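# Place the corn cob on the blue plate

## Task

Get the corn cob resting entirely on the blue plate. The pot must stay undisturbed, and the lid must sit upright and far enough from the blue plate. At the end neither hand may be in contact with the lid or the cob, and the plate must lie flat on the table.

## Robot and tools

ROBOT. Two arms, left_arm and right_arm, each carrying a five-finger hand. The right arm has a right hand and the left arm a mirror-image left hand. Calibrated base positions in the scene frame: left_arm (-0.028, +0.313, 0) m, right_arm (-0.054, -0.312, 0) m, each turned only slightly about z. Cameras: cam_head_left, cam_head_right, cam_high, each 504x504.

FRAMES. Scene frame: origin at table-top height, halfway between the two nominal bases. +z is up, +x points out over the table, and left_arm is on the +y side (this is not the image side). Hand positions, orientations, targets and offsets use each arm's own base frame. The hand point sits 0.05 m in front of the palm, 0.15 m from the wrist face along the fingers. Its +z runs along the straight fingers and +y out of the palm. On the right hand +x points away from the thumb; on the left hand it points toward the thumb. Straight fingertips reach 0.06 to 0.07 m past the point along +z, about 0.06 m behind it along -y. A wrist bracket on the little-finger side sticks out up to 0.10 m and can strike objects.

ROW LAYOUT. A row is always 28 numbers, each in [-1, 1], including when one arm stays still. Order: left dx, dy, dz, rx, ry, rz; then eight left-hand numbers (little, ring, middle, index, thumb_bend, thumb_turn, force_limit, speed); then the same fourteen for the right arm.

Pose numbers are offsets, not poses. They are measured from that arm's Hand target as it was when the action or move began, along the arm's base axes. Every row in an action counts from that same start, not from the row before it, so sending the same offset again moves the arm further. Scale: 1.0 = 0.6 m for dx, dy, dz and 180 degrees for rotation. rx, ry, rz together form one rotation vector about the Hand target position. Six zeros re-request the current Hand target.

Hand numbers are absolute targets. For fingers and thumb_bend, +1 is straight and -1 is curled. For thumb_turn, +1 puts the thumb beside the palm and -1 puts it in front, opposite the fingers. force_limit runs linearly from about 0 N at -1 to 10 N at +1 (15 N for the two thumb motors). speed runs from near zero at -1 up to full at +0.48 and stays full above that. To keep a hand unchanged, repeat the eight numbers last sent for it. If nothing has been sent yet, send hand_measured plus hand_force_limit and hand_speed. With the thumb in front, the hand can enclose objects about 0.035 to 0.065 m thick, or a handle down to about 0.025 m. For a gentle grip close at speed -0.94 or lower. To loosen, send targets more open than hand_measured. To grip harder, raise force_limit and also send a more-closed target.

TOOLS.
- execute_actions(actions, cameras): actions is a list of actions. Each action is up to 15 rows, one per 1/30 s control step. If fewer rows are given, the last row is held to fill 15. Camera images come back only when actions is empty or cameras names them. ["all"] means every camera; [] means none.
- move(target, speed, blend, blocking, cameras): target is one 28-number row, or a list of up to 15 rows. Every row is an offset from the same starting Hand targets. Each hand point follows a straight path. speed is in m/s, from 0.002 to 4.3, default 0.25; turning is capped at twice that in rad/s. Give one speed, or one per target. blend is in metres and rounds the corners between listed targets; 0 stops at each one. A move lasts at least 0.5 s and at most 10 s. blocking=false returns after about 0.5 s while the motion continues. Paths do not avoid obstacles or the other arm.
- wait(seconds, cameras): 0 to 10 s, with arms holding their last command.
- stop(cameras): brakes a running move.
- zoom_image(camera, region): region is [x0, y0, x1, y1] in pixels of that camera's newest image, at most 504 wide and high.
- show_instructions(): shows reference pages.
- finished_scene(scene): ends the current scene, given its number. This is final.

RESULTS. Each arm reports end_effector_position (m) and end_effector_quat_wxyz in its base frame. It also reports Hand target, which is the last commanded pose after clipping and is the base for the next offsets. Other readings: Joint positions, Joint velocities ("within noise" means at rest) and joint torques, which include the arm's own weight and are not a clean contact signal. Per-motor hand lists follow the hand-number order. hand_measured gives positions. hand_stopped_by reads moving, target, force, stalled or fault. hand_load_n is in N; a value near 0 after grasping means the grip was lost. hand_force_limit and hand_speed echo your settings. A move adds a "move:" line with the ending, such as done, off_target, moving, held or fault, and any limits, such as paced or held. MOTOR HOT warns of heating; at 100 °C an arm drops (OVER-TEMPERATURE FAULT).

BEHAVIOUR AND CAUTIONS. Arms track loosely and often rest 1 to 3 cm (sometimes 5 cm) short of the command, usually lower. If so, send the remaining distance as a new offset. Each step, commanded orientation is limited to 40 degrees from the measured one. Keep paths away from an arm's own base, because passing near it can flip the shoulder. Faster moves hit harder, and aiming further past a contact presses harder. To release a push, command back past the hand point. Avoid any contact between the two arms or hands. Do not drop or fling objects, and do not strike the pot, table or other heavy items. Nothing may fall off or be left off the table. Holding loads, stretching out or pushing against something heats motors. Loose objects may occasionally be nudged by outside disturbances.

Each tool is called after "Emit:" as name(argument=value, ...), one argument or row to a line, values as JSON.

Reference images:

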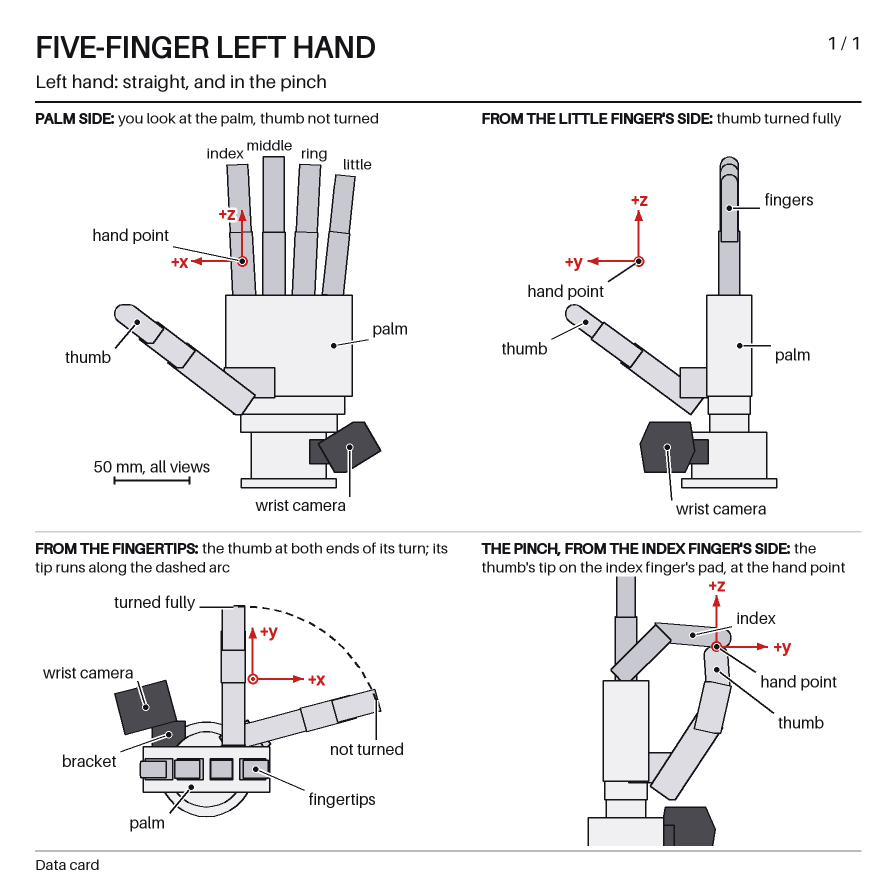

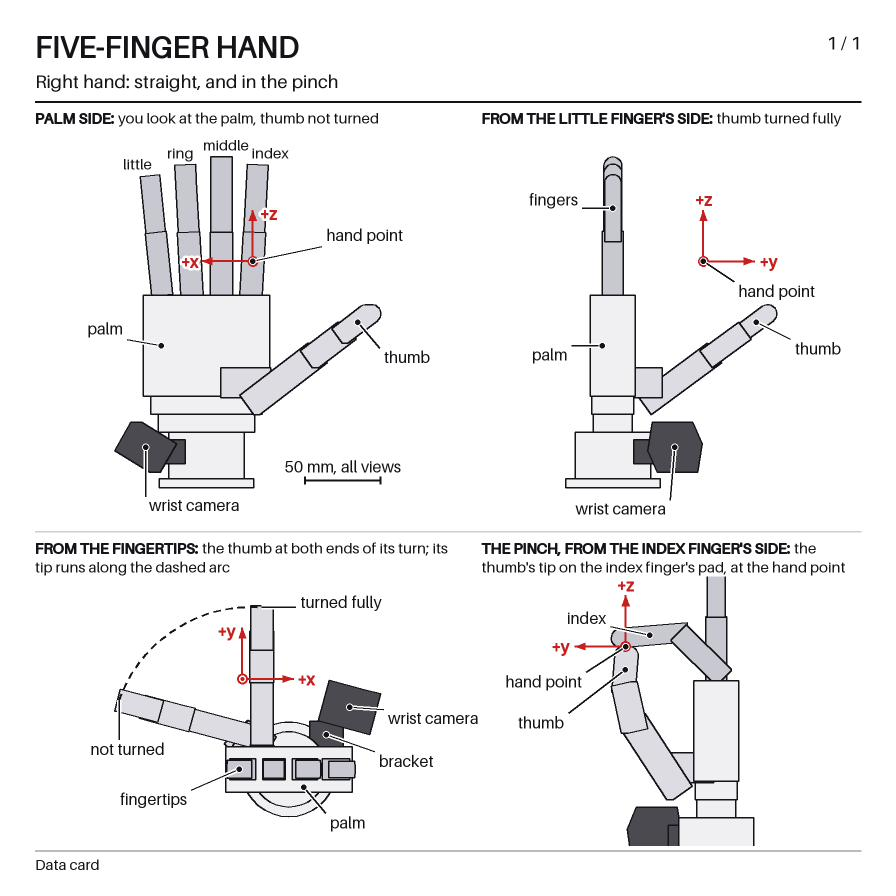

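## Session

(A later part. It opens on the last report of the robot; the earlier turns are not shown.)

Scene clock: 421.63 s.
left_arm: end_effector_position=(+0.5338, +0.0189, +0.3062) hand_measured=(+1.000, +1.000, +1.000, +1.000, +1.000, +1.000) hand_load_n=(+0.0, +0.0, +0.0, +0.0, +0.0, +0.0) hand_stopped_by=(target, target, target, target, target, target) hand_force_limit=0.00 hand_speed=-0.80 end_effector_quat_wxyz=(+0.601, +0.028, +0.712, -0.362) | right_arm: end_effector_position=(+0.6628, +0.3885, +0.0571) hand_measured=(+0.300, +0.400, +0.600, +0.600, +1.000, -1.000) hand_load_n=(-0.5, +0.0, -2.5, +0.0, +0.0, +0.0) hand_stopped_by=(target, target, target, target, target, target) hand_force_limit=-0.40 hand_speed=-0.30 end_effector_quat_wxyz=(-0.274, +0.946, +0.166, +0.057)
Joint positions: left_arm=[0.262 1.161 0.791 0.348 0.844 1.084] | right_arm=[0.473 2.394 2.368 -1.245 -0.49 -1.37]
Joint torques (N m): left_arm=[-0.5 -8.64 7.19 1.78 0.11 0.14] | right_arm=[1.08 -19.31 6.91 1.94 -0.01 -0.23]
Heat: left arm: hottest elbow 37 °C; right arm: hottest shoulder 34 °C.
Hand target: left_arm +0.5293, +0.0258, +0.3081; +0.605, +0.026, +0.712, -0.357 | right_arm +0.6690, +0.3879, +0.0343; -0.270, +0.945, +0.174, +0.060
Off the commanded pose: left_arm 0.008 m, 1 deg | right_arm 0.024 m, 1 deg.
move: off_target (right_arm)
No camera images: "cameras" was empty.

Emit:
move(
  target=[
    [0,0,0,0,0,0,1,1,1,1,1,1,0,-0.8,0,0,0.055,0,0,0,0.3,0.4,0.6,0.6,1,-1,-0.4,-0.3],
    [0,0,0,0,0,0,1,1,1,1,1,1,0,-0.8,0,0,0.055,0,0,0,0.25,0.2,0.0,0.0,0.1,-1,-0.5,-0.9],
  ],
  speed=0.08,
  cameras=["all"],
)

Emit:
zoom_image(
  camera="cam_high",
  region=[215, 260, 285, 330],
)

Emit:
zoom_image(
  camera="cam_head_left",
  region=[130, 160, 200, 230],
)

Emit:
zoom_image(
  camera="cam_head_right",
  region=[130, 160, 200, 230],
)

Scene clock: 439.43 s.
left_arm: end_effector_position=(+0.5338, +0.0189, +0.3062) hand_measured=(+1.000, +1.000, +1.000, +1.000, +1.000, +1.000) hand_load_n=(+0.0, +0.0, +0.0, +0.0, +0.0, +0.0) hand_stopped_by=(target, target, target, target, target, target) hand_force_limit=0.00 hand_speed=-0.80 end_effector_quat_wxyz=(+0.601, +0.028, +0.712, -0.362) | right_arm: end_effector_position=(+0.6581, +0.3846, +0.0568) hand_measured=(+0.250, +0.200, +0.108, +0.070, +0.734, -1.000) hand_load_n=(+0.0, +0.0, +3.0, +3.0, +5.5, +1.0) hand_stopped_by=(target, target, force, force, force, target) hand_force_limit=-0.50 hand_speed=-0.90 end_effector_quat_wxyz=(-0.267, +0.948, +0.167, +0.046)
Joint positions: left_arm=[0.262 1.161 0.791 0.348 0.844 1.084] | right_arm=[0.473 2.401 2.383 -1.283 -0.485 -1.379]
Joint torques (N m): left_arm=[-0.32 -8.29 7.09 1.74 0.11 0.15] | right_arm=[1.03 -20.13 11.59 0.1 -0.22 -0.14]
Heat: left arm: hottest elbow 37 °C; right arm: hottest shoulder 34 °C.
Hand target: left_arm +0.5293, +0.0258, +0.3081; +0.605, +0.026, +0.712, -0.357 | right_arm +0.6690, +0.3878, +0.0673; -0.270, +0.945, +0.174, +0.060
Off the commanded pose: left_arm 0.008 m, 1 deg | right_arm 0.015 m, 2 deg.
move: off_target (right_arm); target 2's new numbers were sent with right_arm's hand 0.013 m and 2 deg from that target

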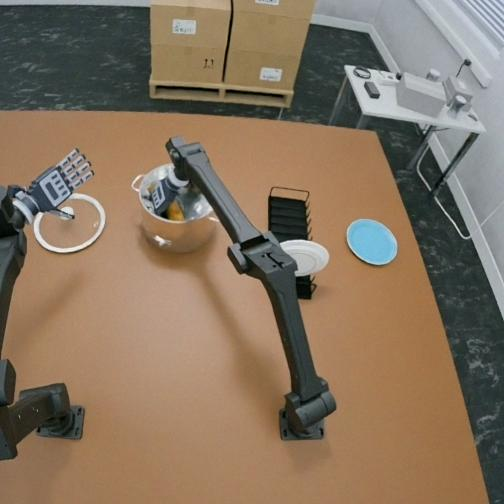

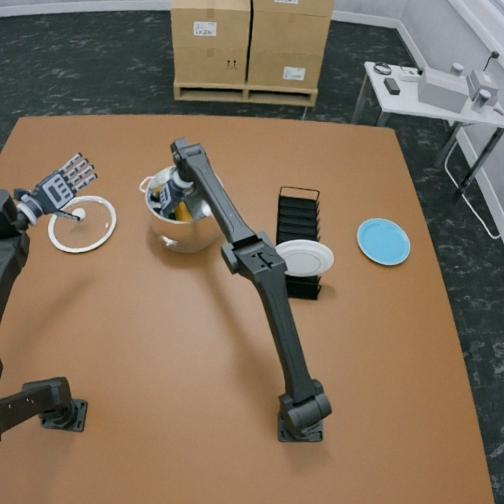

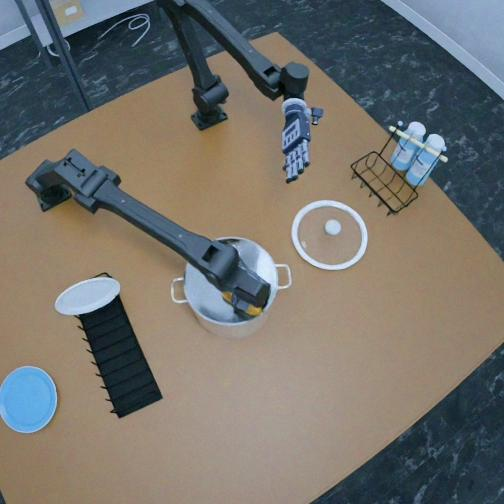

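Scaled by 7.200 from the camera's 504x504 image, which has a finer 720x720 frame.

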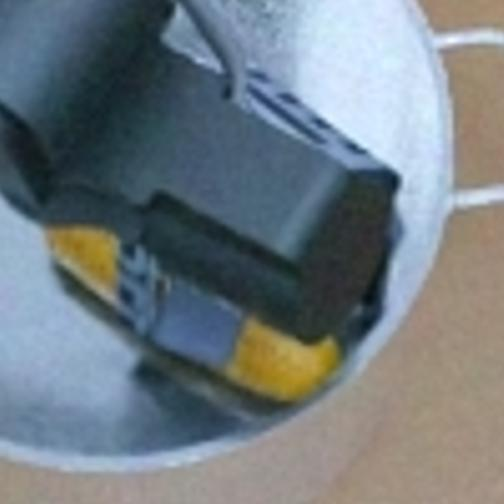

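Scaled by 7.200 from the camera's 504x504 image, which has a finer 720x720 frame.

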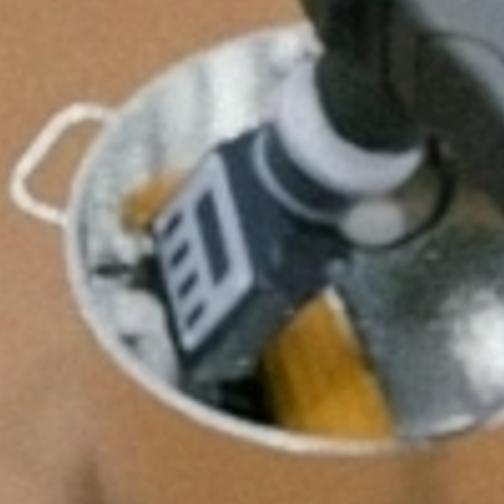

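Scaled by 7.200 from the camera's 504x504 image, which has a finer 720x720 frame.

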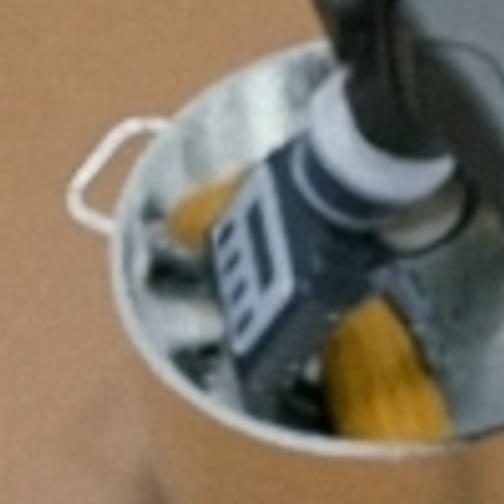

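Emit:
move(
  target=[
    [0,0,0,0,0,0,1,1,1,1,1,1,0,-0.8,0,0,0,0,0,0,0.1,0.0,-0.3,-0.3,0.0,-1,0.1,-0.9],
  ],
  speed=0.08,
  cameras=["all"],
)

Emit:
zoom_image(
  camera="cam_high",
  region=[215, 260, 285, 330],
)

Emit:
zoom_image(
  camera="cam_head_left",
  region=[130, 160, 200, 230],
)

Scene clock: 448.90 s.
left_arm: end_effector_position=(+0.5338, +0.0189, +0.3062) hand_measured=(+1.000, +1.000, +1.000, +1.000, +1.000, +1.000) hand_load_n=(+0.0, +0.0, +0.0, +0.0, +0.0, +0.0) hand_stopped_by=(target, target, target, target, target, target) hand_force_limit=0.00 hand_speed=-0.80 end_effector_quat_wxyz=(+0.601, +0.028, +0.712, -0.362) | right_arm: end_effector_position=(+0.6581, +0.3846, +0.0562) hand_measured=(+0.100, +0.054, +0.100, +0.054, +0.734, -1.000) hand_load_n=(+0.0, +8.0, +0.0, +4.5, +13.0, +4.5) hand_stopped_by=(target, force, force, force, force, target) hand_force_limit=0.10 hand_speed=-0.90 end_effector_quat_wxyz=(-0.267, +0.948, +0.167, +0.046)
Joint positions: left_arm=[0.262 1.161 0.791 0.348 0.844 1.084] | right_arm=[0.473 2.402 2.383 -1.283 -0.485 -1.379]
Joint torques (N m): left_arm=[-0.38 -8.18 7.15 1.78 0.13 0.12] | right_arm=[1.03 -20.19 11.63 0.09 -0.21 -0.14]
Heat: left arm: hottest elbow 37 °C; right arm: hottest shoulder 33 °C.
Hand target: left_arm +0.5293, +0.0258, +0.3081; +0.605, +0.026, +0.712, -0.357 | right_arm +0.6690, +0.3878, +0.0671; -0.270, +0.945, +0.174, +0.060
Off the commanded pose: left_arm 0.008 m, 1 deg | right_arm 0.016 m, 2 deg.
move: off_target (right_arm)

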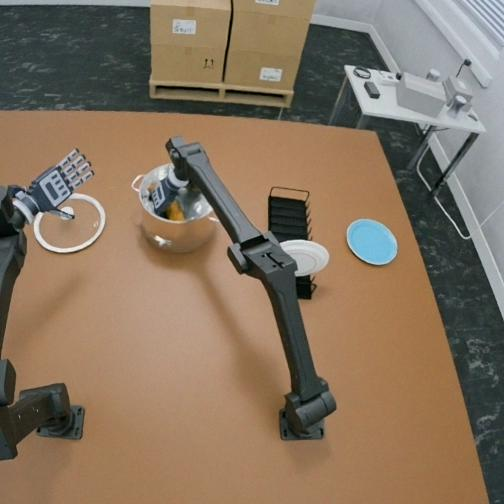

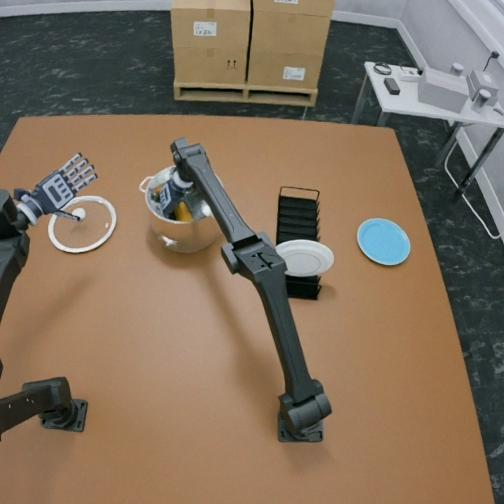

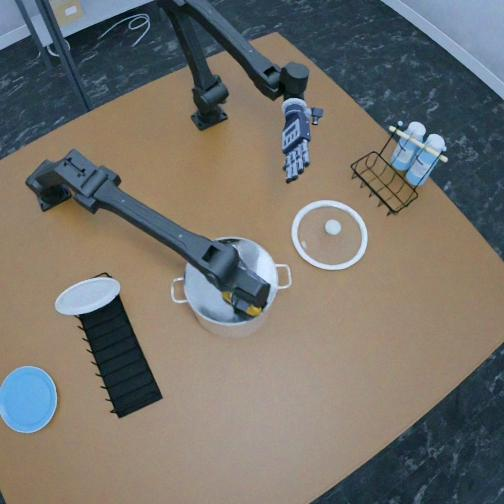

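Scaled by 7.200 from the camera's 504x504 image, which has a finer 720x720 frame.

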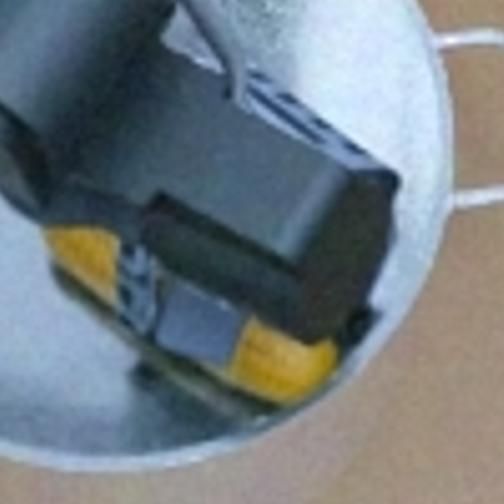

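Scaled by 7.200 from the camera's 504x504 image, which has a finer 720x720 frame.

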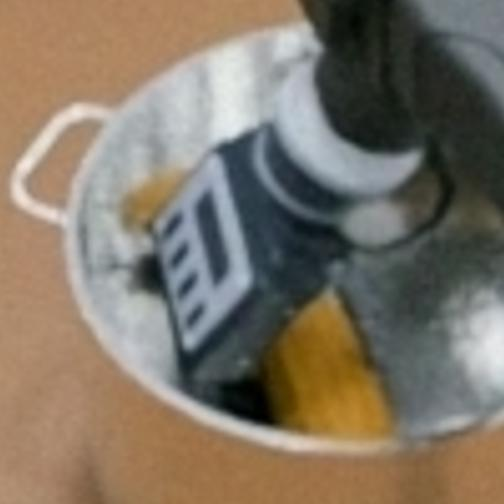

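Emit:
move(
  target=[
    [0,0,0,0,0,0,1,1,1,1,1,1,0,-0.8,0,0,0.133,0.0067,-0.0212,0,0.1,0.0,-0.3,-0.3,0.0,-1,0.1,-0.9],
  ],
  speed=0.1,
  cameras=["all"],
)

Emit:
zoom_image(
  camera="cam_high",
  region=[195, 240, 285, 330],
)

Emit:
zoom_image(
  camera="cam_head_left",
  region=[130, 140, 220, 230],
)

Scene clock: 464.00 s.
left_arm: end_effector_position=(+0.5338, +0.0189, +0.3062) hand_measured=(+1.000, +1.000, +1.000, +1.000, +1.000, +1.000) hand_load_n=(+0.0, +0.0, +0.0, +0.0, +0.0, +0.0) hand_stopped_by=(target, target, target, target, target, target) hand_force_limit=0.00 hand_speed=-0.80 end_effector_quat_wxyz=(+0.601, +0.028, +0.712, -0.362) | right_arm: end_effector_position=(+0.6545, +0.3798, +0.0934) hand_measured=(+0.100, +0.054, +0.100, +0.054, +0.734, -1.000) hand_load_n=(+0.0, +7.5, +0.5, +5.5, +13.5, +5.0) hand_stopped_by=(target, force, force, force, force, target) hand_force_limit=0.10 hand_speed=-0.90 end_effector_quat_wxyz=(-0.262, +0.949, +0.167, +0.050)
Joint positions: left_arm=[0.262 1.161 0.791 0.348 0.844 1.084] | right_arm=[0.473 2.372 2.427 -1.352 -0.471 -1.381]
Joint torques (N m): left_arm=[-0.15 -8 7.16 1.7 0.12 0.16] | right_arm=[1.32 -23.71 12.89 0.16 -0.26 -0.13]
Heat: left arm: hottest elbow 37 °C; right arm: hottest shoulder 33 °C.
Hand target: left_arm +0.5293, +0.0258, +0.3081; +0.605, +0.026, +0.712, -0.357 | right_arm +0.6689, +0.3878, +0.1469; -0.274, +0.940, +0.182, +0.093
Off the commanded pose: left_arm 0.008 m, 1 deg | right_arm 0.056 m, 6 deg.
move: off_target (right_arm)

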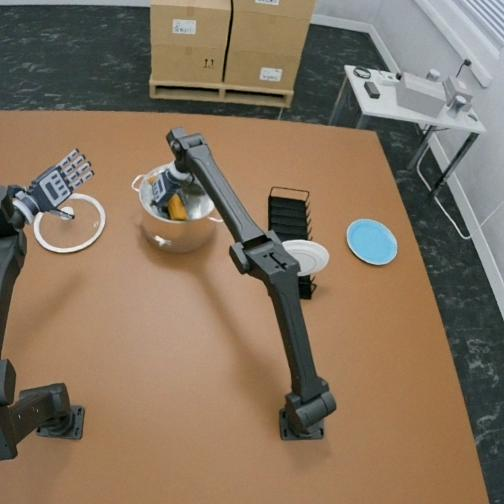

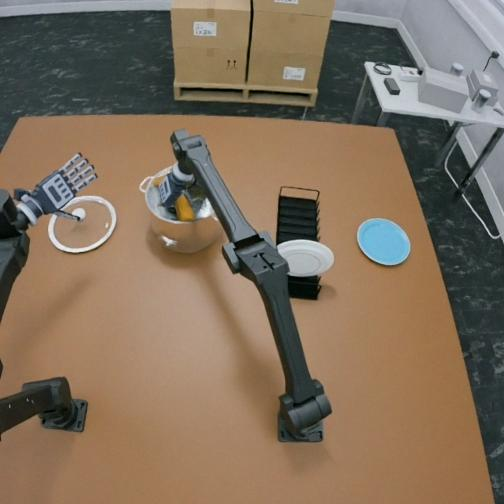

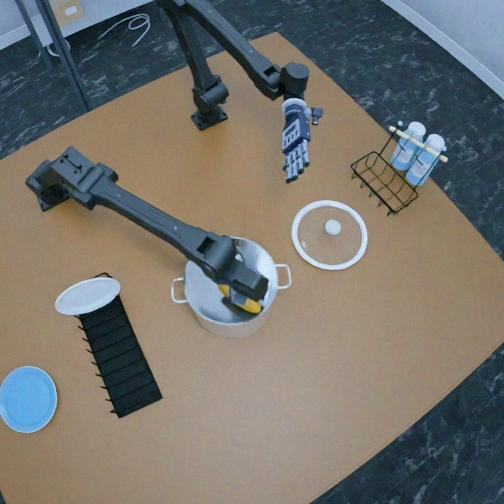

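Scaled by 5.600 from the camera's 504x504 image, which has a finer 720x720 frame.

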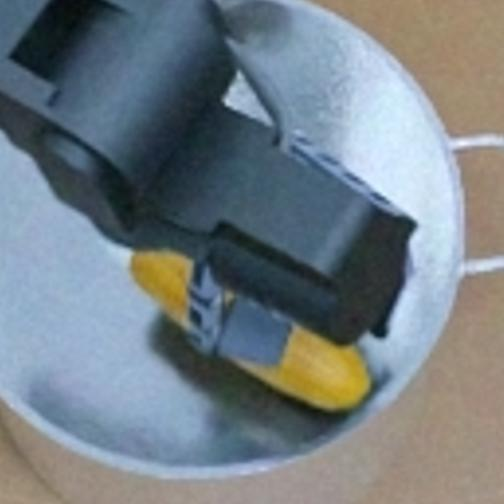

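Scaled by 5.600 from the camera's 504x504 image, which has a finer 720x720 frame.

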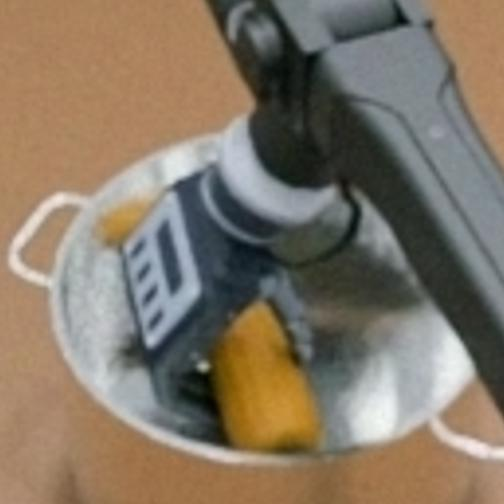

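Emit:
move(
  target=[
    [0,0,0,0,0,0,1,1,1,1,1,1,0,-0.8,-0.01,-0.006,0.15,0.012,-0.038,0,0.1,0.0,-0.3,-0.3,0.0,-1,0.1,-0.9],
    [0,0,0,0,0,0,1,1,1,1,1,1,0,-0.8,-0.04,-0.02,0.29,0.0201,-0.0635,0,0.1,0.0,-0.3,-0.3,0.0,-1,0.1,-0.9],
  ],
  speed=0.12,
  blend=[0.02, 0],
  cameras=["all"],
)

Emit:
zoom_image(
  camera="cam_high",
  region=[175, 220, 285, 330],
)

Emit:
zoom_image(
  camera="cam_head_left",
  region=[110, 120, 230, 240],
)

Scene clock: 474.27 s.
left_arm: end_effector_position=(+0.5338, +0.0189, +0.3062) hand_measured=(+1.000, +1.000, +1.000, +1.000, +1.000, +1.000) hand_load_n=(+0.0, -0.5, +0.0, +0.0, +0.0, +0.0) hand_stopped_by=(target, target, target, target, target, target) hand_force_limit=0.00 hand_speed=-0.80 end_effector_quat_wxyz=(+0.601, +0.028, +0.712, -0.362) | right_arm: end_effector_position=(+0.6436, +0.3667, +0.2760) hand_measured=(+0.100, +0.054, +0.100, +0.054, +0.734, -1.000) hand_load_n=(+0.0, +7.5, +0.0, +5.5, +13.5, +5.5) hand_stopped_by=(target, force, force, force, force, target) hand_force_limit=0.10 hand_speed=-0.90 end_effector_quat_wxyz=(-0.275, +0.930, +0.186, +0.155)
Joint positions: left_arm=[0.262 1.161 0.791 0.348 0.844 1.084] | right_arm=[0.473 2.163 2.509 -1.429 -0.435 -1.383]
Joint torques (N m): left_arm=[-0.15 -8 7.15 1.62 0.11 0.17] | right_arm=[2.14 -20.78 12.79 0.68 -0.17 -0.19]
Heat: left arm: hottest elbow 37 °C; right arm: hottest shoulder 34 °C.
Hand target: left_arm +0.5293, +0.0258, +0.3081; +0.605, +0.026, +0.712, -0.357 | right_arm +0.6449, +0.3760, +0.3209; -0.284, +0.917, +0.205, +0.192
Off the commanded pose: left_arm 0.008 m, 1 deg | right_arm 0.046 m, 5 deg.
move: off_target (right_arm)

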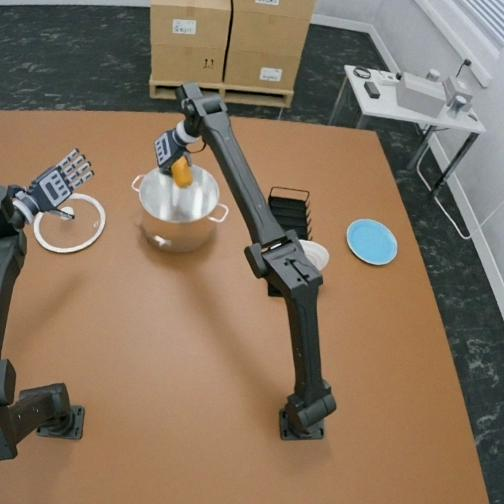

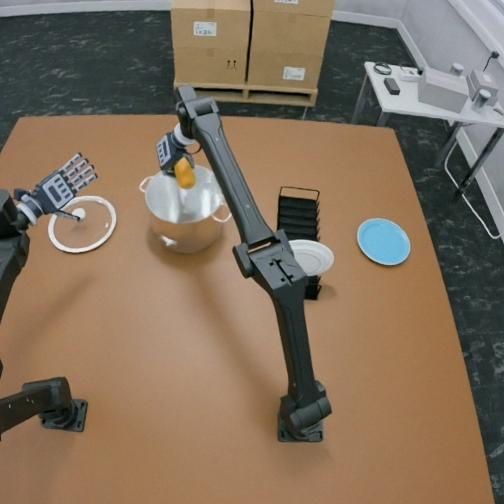

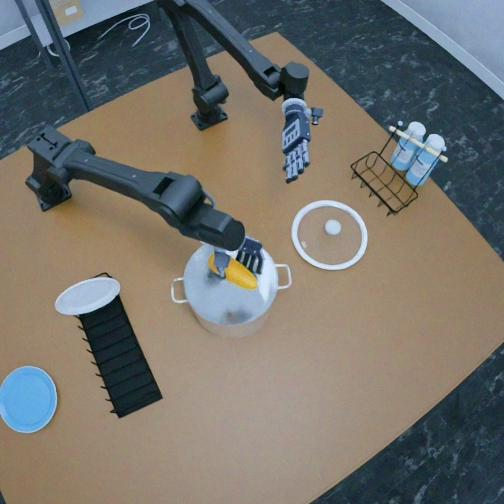

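Scaled by 4.582 from the camera's 504x504 image, which has a finer 720x720 frame.

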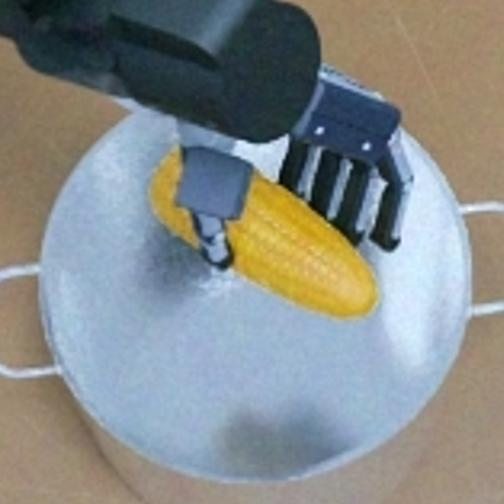

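Scaled by 4.200 from the camera's 504x504 image, which has a finer 720x720 frame.

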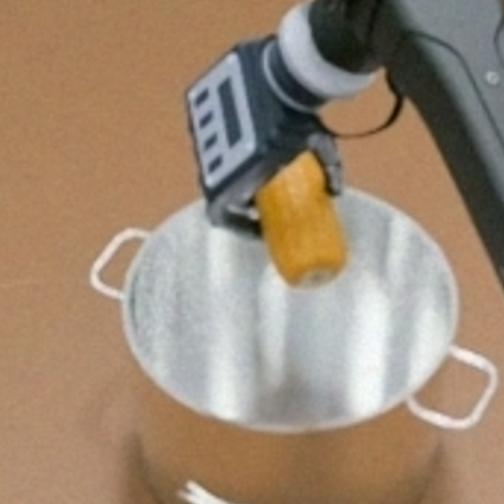

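Emit:
move(
  target=[
    [0,0,0,0,0,0,1,1,1,1,1,1,0,-0.8,0.01,-0.2,0.07,0.0035,0.021,-0.07,0.1,0.0,-0.3,-0.3,0.0,-1,0.1,-0.9],
    [0,0,0,0,0,0,1,1,1,1,1,1,0,-0.8,-0.025,-0.76,0.07,0.0113,0.068,-0.224,0.1,0.0,-0.3,-0.3,0.0,-1,0.1,-0.9],
  ],
  speed=0.17,
  blend=[0.05, 0],
  cameras=["all"],
)

Scene clock: 527.07 s.
left_arm: end_effector_position=(+0.5338, +0.0189, +0.3062) hand_measured=(+1.000, +1.000, +1.000, +1.000, +1.000, +1.000) hand_load_n=(+0.0, +0.0, +0.0, +0.0, +0.0, +0.0) hand_stopped_by=(target, target, target, target, target, target) hand_force_limit=0.00 hand_speed=-0.80 end_effector_quat_wxyz=(+0.601, +0.028, +0.712, -0.362) | right_arm: end_effector_position=(+0.6244, -0.0810, +0.3367) hand_measured=(+0.100, +0.054, +0.100, +0.054, +0.734, -1.000) hand_load_n=(+0.0, +8.0, +0.0, +5.5, +13.0, +5.0) hand_stopped_by=(target, force, force, force, force, target) hand_force_limit=0.10 hand_speed=-0.90 end_effector_quat_wxyz=(-0.236, +0.944, -0.172, +0.157)
Joint positions: left_arm=[0.262 1.161 0.791 0.348 0.844 1.084] | right_arm=[-0.197 1.969 2.381 -1.647 -0.475 -1.326]
Joint torques (N m): left_arm=[-0.5 -8.23 7.32 1.8 0.09 0.14] | right_arm=[1.73 -16.91 12.1 0.31 -0.47 -0.16]
Heat: left arm: hottest elbow 37 °C; right arm: hottest elbow 36 °C.
Hand target: left_arm +0.5293, +0.0258, +0.3081; +0.605, +0.026, +0.712, -0.357 | right_arm +0.6299, -0.0801, +0.3631; -0.236, +0.941, -0.157, +0.185
Off the commanded pose: left_arm 0.008 m, 1 deg | right_arm 0.027 m, 4 deg.
move: off_target (right_arm)

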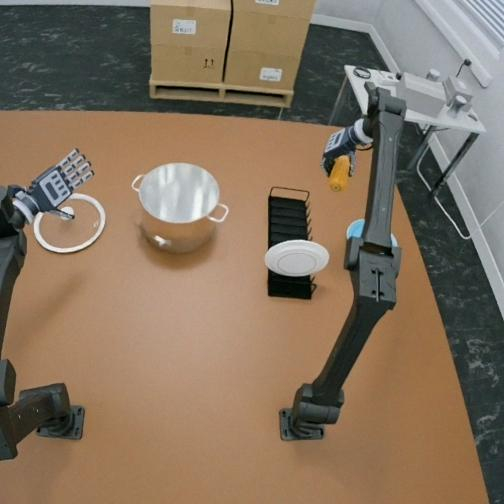

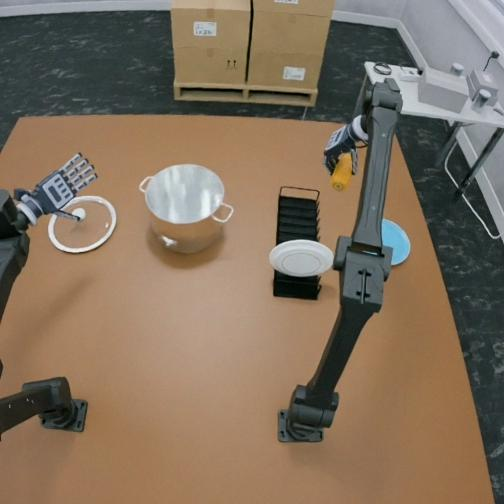

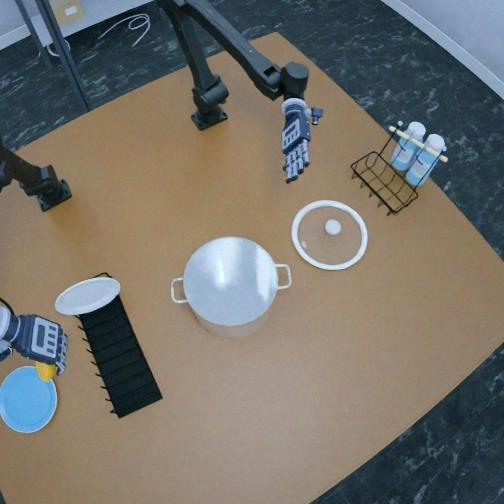

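Emit:
move(
  target=[0,0,0,0,0,0,1,1,1,1,1,1,0,-0.8,-0.105,-0.2765,-0.155,0.004,0.0227,-0.0749,0.1,0.0,-0.3,-0.3,0.0,-1,0.1,-0.9],
  speed=0.15,
  cameras=["all"],
)

Emit:
zoom_image(
  camera="cam_high",
  region=[0, 320, 120, 440],
)

Emit:
zoom_image(
  camera="cam_head_left",
  region=[310, 160, 430, 280],
)

Emit:
zoom_image(
  camera="cam_head_right",
  region=[310, 160, 430, 280],
)

Scene clock: 539.63 s.
left_arm: end_effector_position=(+0.5338, +0.0189, +0.3062) hand_measured=(+1.000, +1.000, +1.000, +1.000, +1.000, +1.000) hand_load_n=(-0.5, +0.0, +0.0, +0.0, +0.0, +0.0) hand_stopped_by=(target, target, target, target, target, target) hand_force_limit=0.00 hand_speed=-0.80 end_effector_quat_wxyz=(+0.601, +0.028, +0.712, -0.362) | right_arm: end_effector_position=(+0.5643, -0.2455, +0.2443) hand_measured=(+0.100, +0.054, +0.100, +0.054, +0.734, -1.000) hand_load_n=(+0.0, +7.5, +0.0, +5.5, +13.5, +5.0) hand_stopped_by=(target, force, force, force, force, target) hand_force_limit=0.10 hand_speed=-0.90 end_effector_quat_wxyz=(-0.216, +0.921, -0.289, +0.147)
Joint positions: left_arm=[0.262 1.161 0.791 0.348 0.844 1.084] | right_arm=[-0.478 1.912 2.051 -1.473 -0.478 -1.383]
Joint torques (N m): left_arm=[-0.26 -8.35 7.21 1.74 0.14 0.16] | right_arm=[1.32 -19.08 8.69 0.92 -0.5 -0.14]
Heat: left arm: hottest elbow 37 °C; right arm: hottest elbow 36 °C.
Hand target: left_arm +0.5293, +0.0258, +0.3081; +0.605, +0.026, +0.712, -0.357 | right_arm +0.5668, -0.2461, +0.2701; -0.213, +0.921, -0.275, +0.177
Off the commanded pose: left_arm 0.008 m, 1 deg | right_arm 0.026 m, 4 deg.
move: off_target (right_arm)

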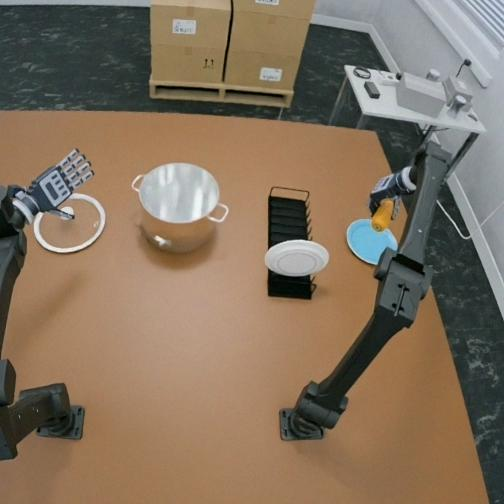

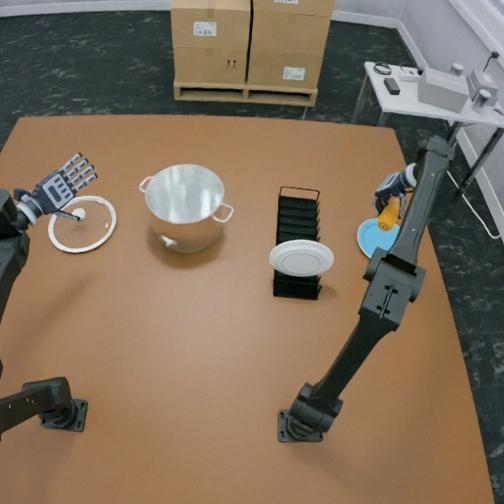

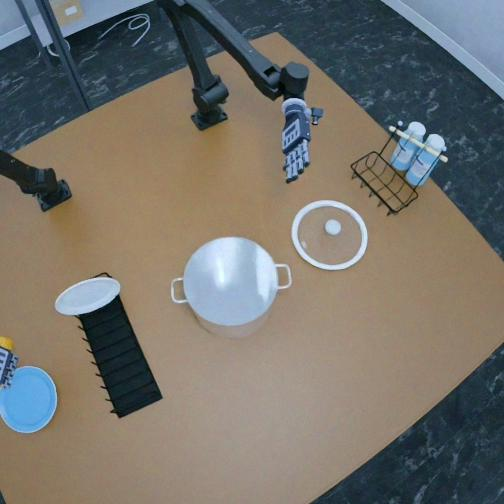

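Scaled by 4.200 from the camera's 504x504 image, which has a finer 720x720 frame.

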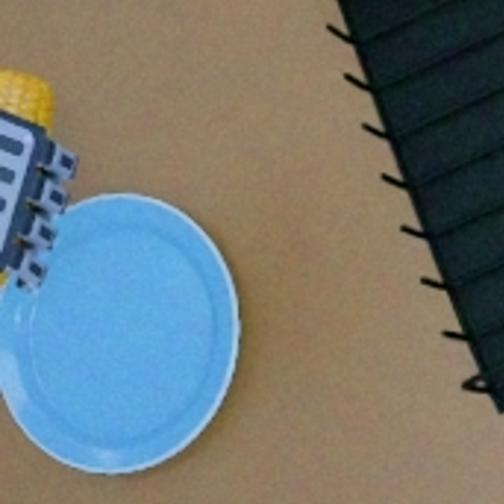

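Scaled by 4.200 from the camera's 504x504 image, which has a finer 720x720 frame.

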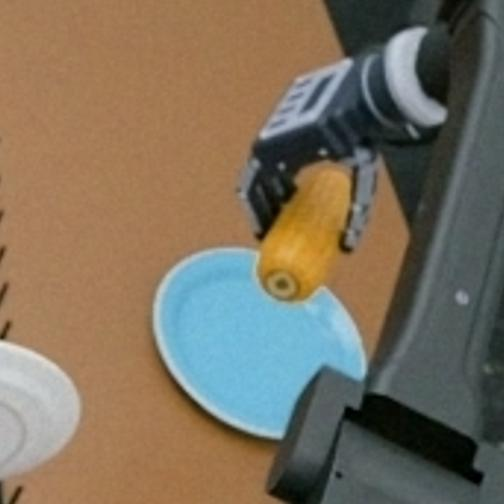

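Scaled by 4.200 from the camera's 504x504 image, which has a finer 720x720 frame.

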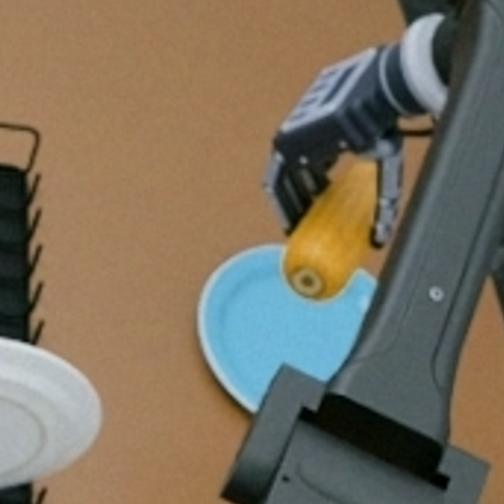

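Emit:
move(
  target=[0,0,0,0,0,0,1,1,1,1,1,1,0,-0.8,0.04,0,-0.2,0,0,0,0.1,0.0,-0.3,-0.3,0.0,-1,0.1,-0.9],
  speed=0.12,
  cameras=["all"],
)

Emit:
zoom_image(
  camera="cam_high",
  region=[0, 330, 100, 430],
)

Emit:
zoom_image(
  camera="cam_head_left",
  region=[320, 180, 420, 280],
)

Emit:
zoom_image(
  camera="cam_head_right",
  region=[330, 180, 430, 280],
)

Scene clock: 585.67 s.
left_arm: end_effector_position=(+0.5338, +0.0189, +0.3062) hand_measured=(+1.000, +1.000, +1.000, +1.000, +1.000, +1.000) hand_load_n=(+0.0, +0.0, +0.0, +0.0, +0.0, +0.0) hand_stopped_by=(target, target, target, target, target, target) hand_force_limit=0.00 hand_speed=-0.80 end_effector_quat_wxyz=(+0.601, +0.028, +0.712, -0.362) | right_arm: end_effector_position=(+0.5812, -0.2490, +0.1379) hand_measured=(+0.100, +0.054, +0.100, +0.054, +0.734, -1.000) hand_load_n=(-0.5, +7.5, +0.0, +5.5, +13.0, +5.0) hand_stopped_by=(target, force, force, force, force, target) hand_force_limit=0.10 hand_speed=-0.90 end_effector_quat_wxyz=(-0.215, +0.921, -0.281, +0.161)
Joint positions: left_arm=[0.262 1.161 0.791 0.348 0.844 1.084] | right_arm=[-0.471 1.937 1.807 -1.174 -0.479 -1.383]
Joint torques (N m): left_arm=[-0.32 -8.41 7.19 1.59 0.1 0.13] | right_arm=[2.02 -17.44 8.83 1.01 -0.29 0.03]
Heat: left arm: hottest elbow 37 °C; right arm: hottest elbow 34 °C.
Hand target: left_arm +0.5293, +0.0258, +0.3081; +0.605, +0.026, +0.712, -0.357 | right_arm +0.5907, -0.2461, +0.1500; -0.213, +0.921, -0.275, +0.177
Off the commanded pose: left_arm 0.008 m, 1 deg | right_arm 0.016 m, 2 deg.
move: off_target (right_arm)

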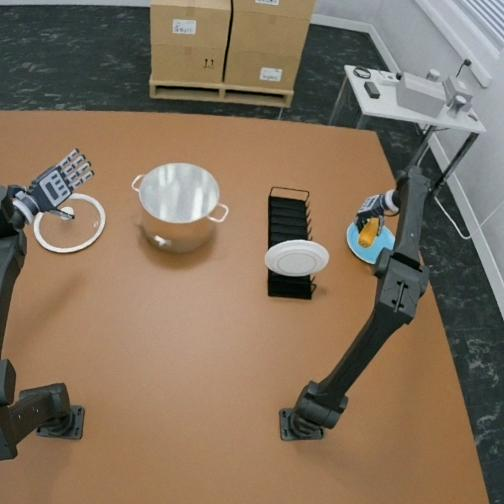

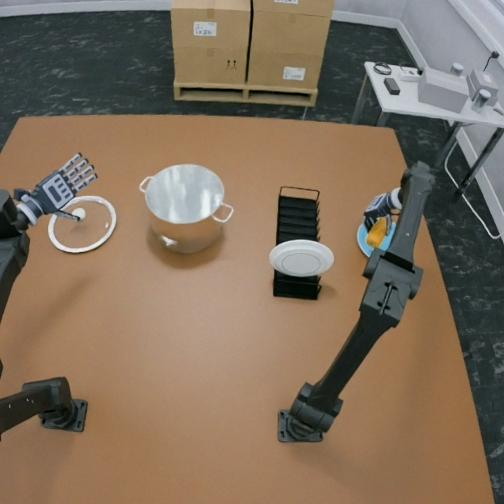

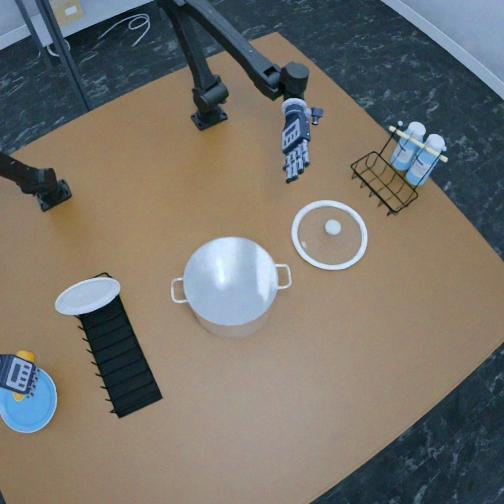

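Scaled by 5.040 from the camera's 504x504 image, which has a finer 720x720 frame.

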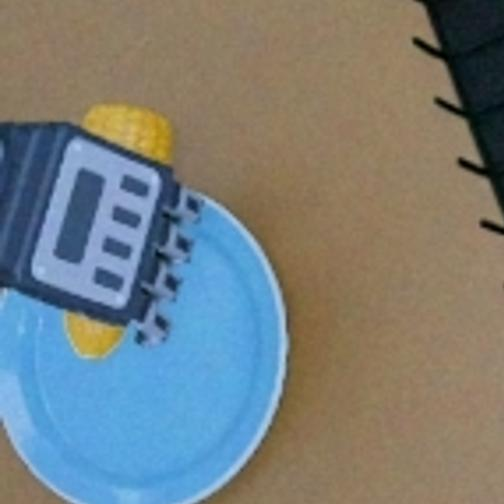

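Scaled by 5.040 from the camera's 504x504 image, which has a finer 720x720 frame.

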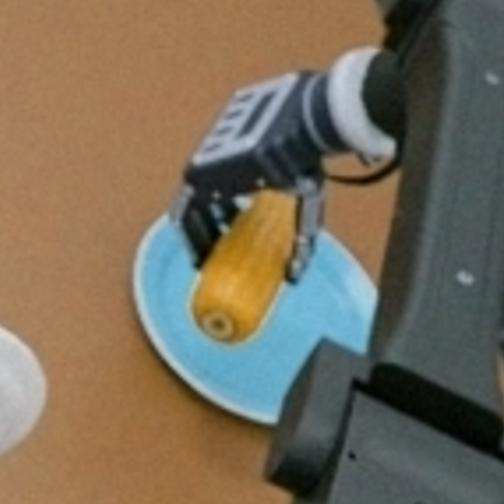

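Scaled by 5.040 from the camera's 504x504 image, which has a finer 720x720 frame.

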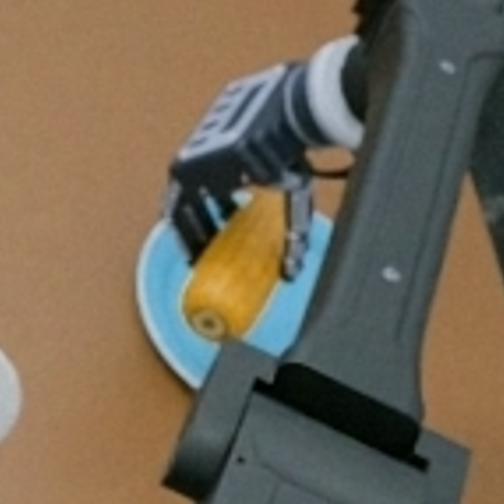

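Emit:
move(
  target=[0,0,0,0,0,0,1,1,1,1,1,1,0,-0.8,0.0767,-0.0473,-0.0633,0,0,0,0.1,0.0,-0.3,-0.3,0.0,-1,0.1,-0.9],
  speed=0.1,
  cameras=["all"],
)

Emit:
zoom_image(
  camera="cam_high",
  region=[0, 340, 100, 440],
)

Emit:
zoom_image(
  camera="cam_head_left",
  region=[320, 180, 420, 280],
)

Emit:
zoom_image(
  camera="cam_head_right",
  region=[330, 180, 430, 280],
)

Scene clock: 624.60 s.
left_arm: end_effector_position=(+0.5338, +0.0189, +0.3062) hand_measured=(+1.000, +1.000, +1.000, +1.000, +1.000, +1.000) hand_load_n=(+0.0, +0.0, +0.0, +0.0, +0.0, +0.0) hand_stopped_by=(target, target, target, target, target, target) hand_force_limit=0.00 hand_speed=-0.80 end_effector_quat_wxyz=(+0.601, +0.028, +0.712, -0.362) | right_arm: end_effector_position=(+0.6160, -0.2668, +0.0867) hand_measured=(+0.100, +0.054, +0.100, +0.054, +0.734, -1.000) hand_load_n=(+0.0, +8.0, +0.0, +5.5, +13.5, +5.0) hand_stopped_by=(target, force, force, force, force, target) hand_force_limit=0.10 hand_speed=-0.90 end_effector_quat_wxyz=(-0.217, +0.922, -0.285, +0.146)
Joint positions: left_arm=[0.262 1.161 0.791 0.348 0.844 1.084] | right_arm=[-0.471 2.096 1.927 -1.166 -0.479 -1.383]
Joint torques (N m): left_arm=[-0.03 -8.06 7.1 1.63 0.12 0.13] | right_arm=[1.49 -18.61 12.53 0.53 -0.39 -0.04]
Heat: left arm: hottest elbow 37 °C; right arm: hottest elbow 35 °C.
Hand target: left_arm +0.5293, +0.0258, +0.3081; +0.605, +0.026, +0.712, -0.357 | right_arm +0.6367, -0.2744, +0.1119; -0.213, +0.921, -0.276, +0.176
Off the commanded pose: left_arm 0.008 m, 1 deg | right_arm 0.034 m, 4 deg.
move: off_target (right_arm)

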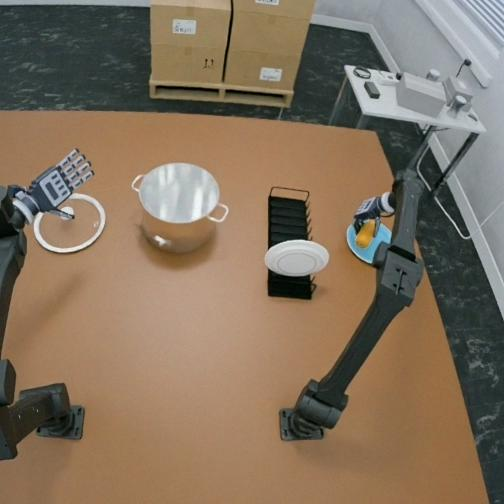

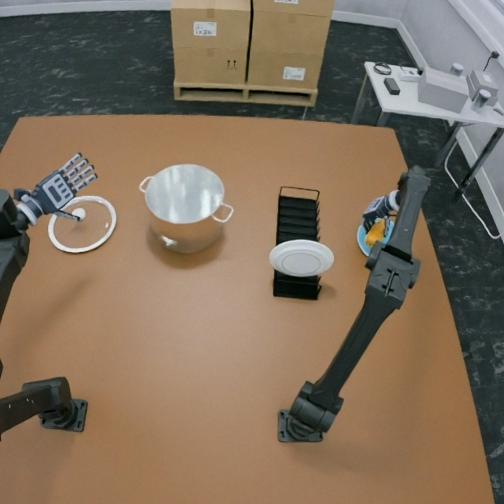

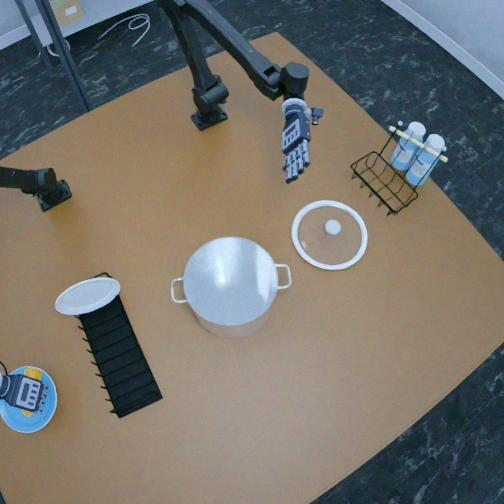

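Scaled by 5.040 from the camera's 504x504 image, which has a finer 720x720 frame.

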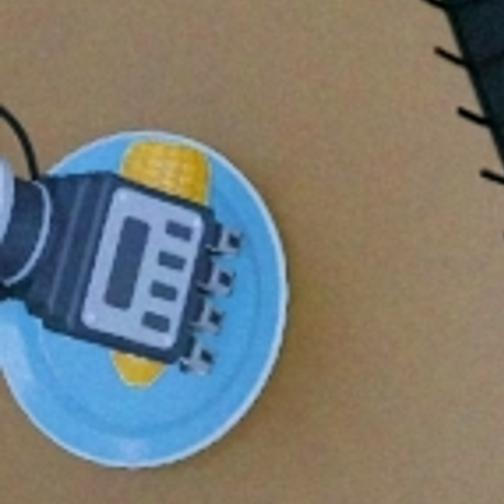

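Scaled by 5.040 from the camera's 504x504 image, which has a finer 720x720 frame.

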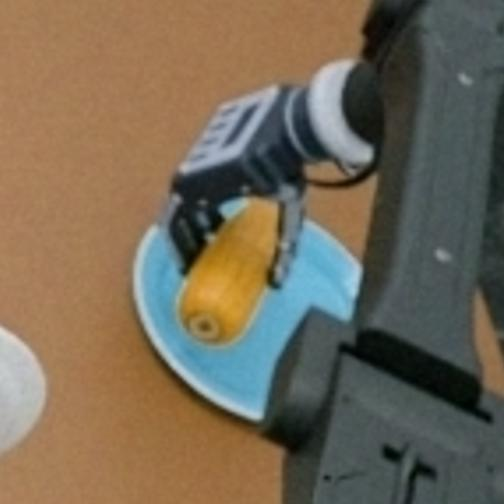

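Scaled by 5.040 from the camera's 504x504 image, which has a finer 720x720 frame.

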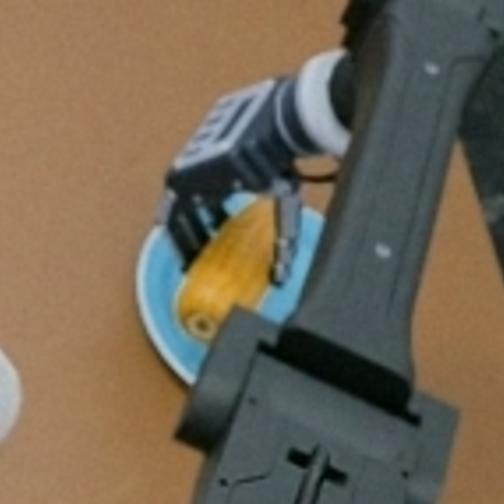

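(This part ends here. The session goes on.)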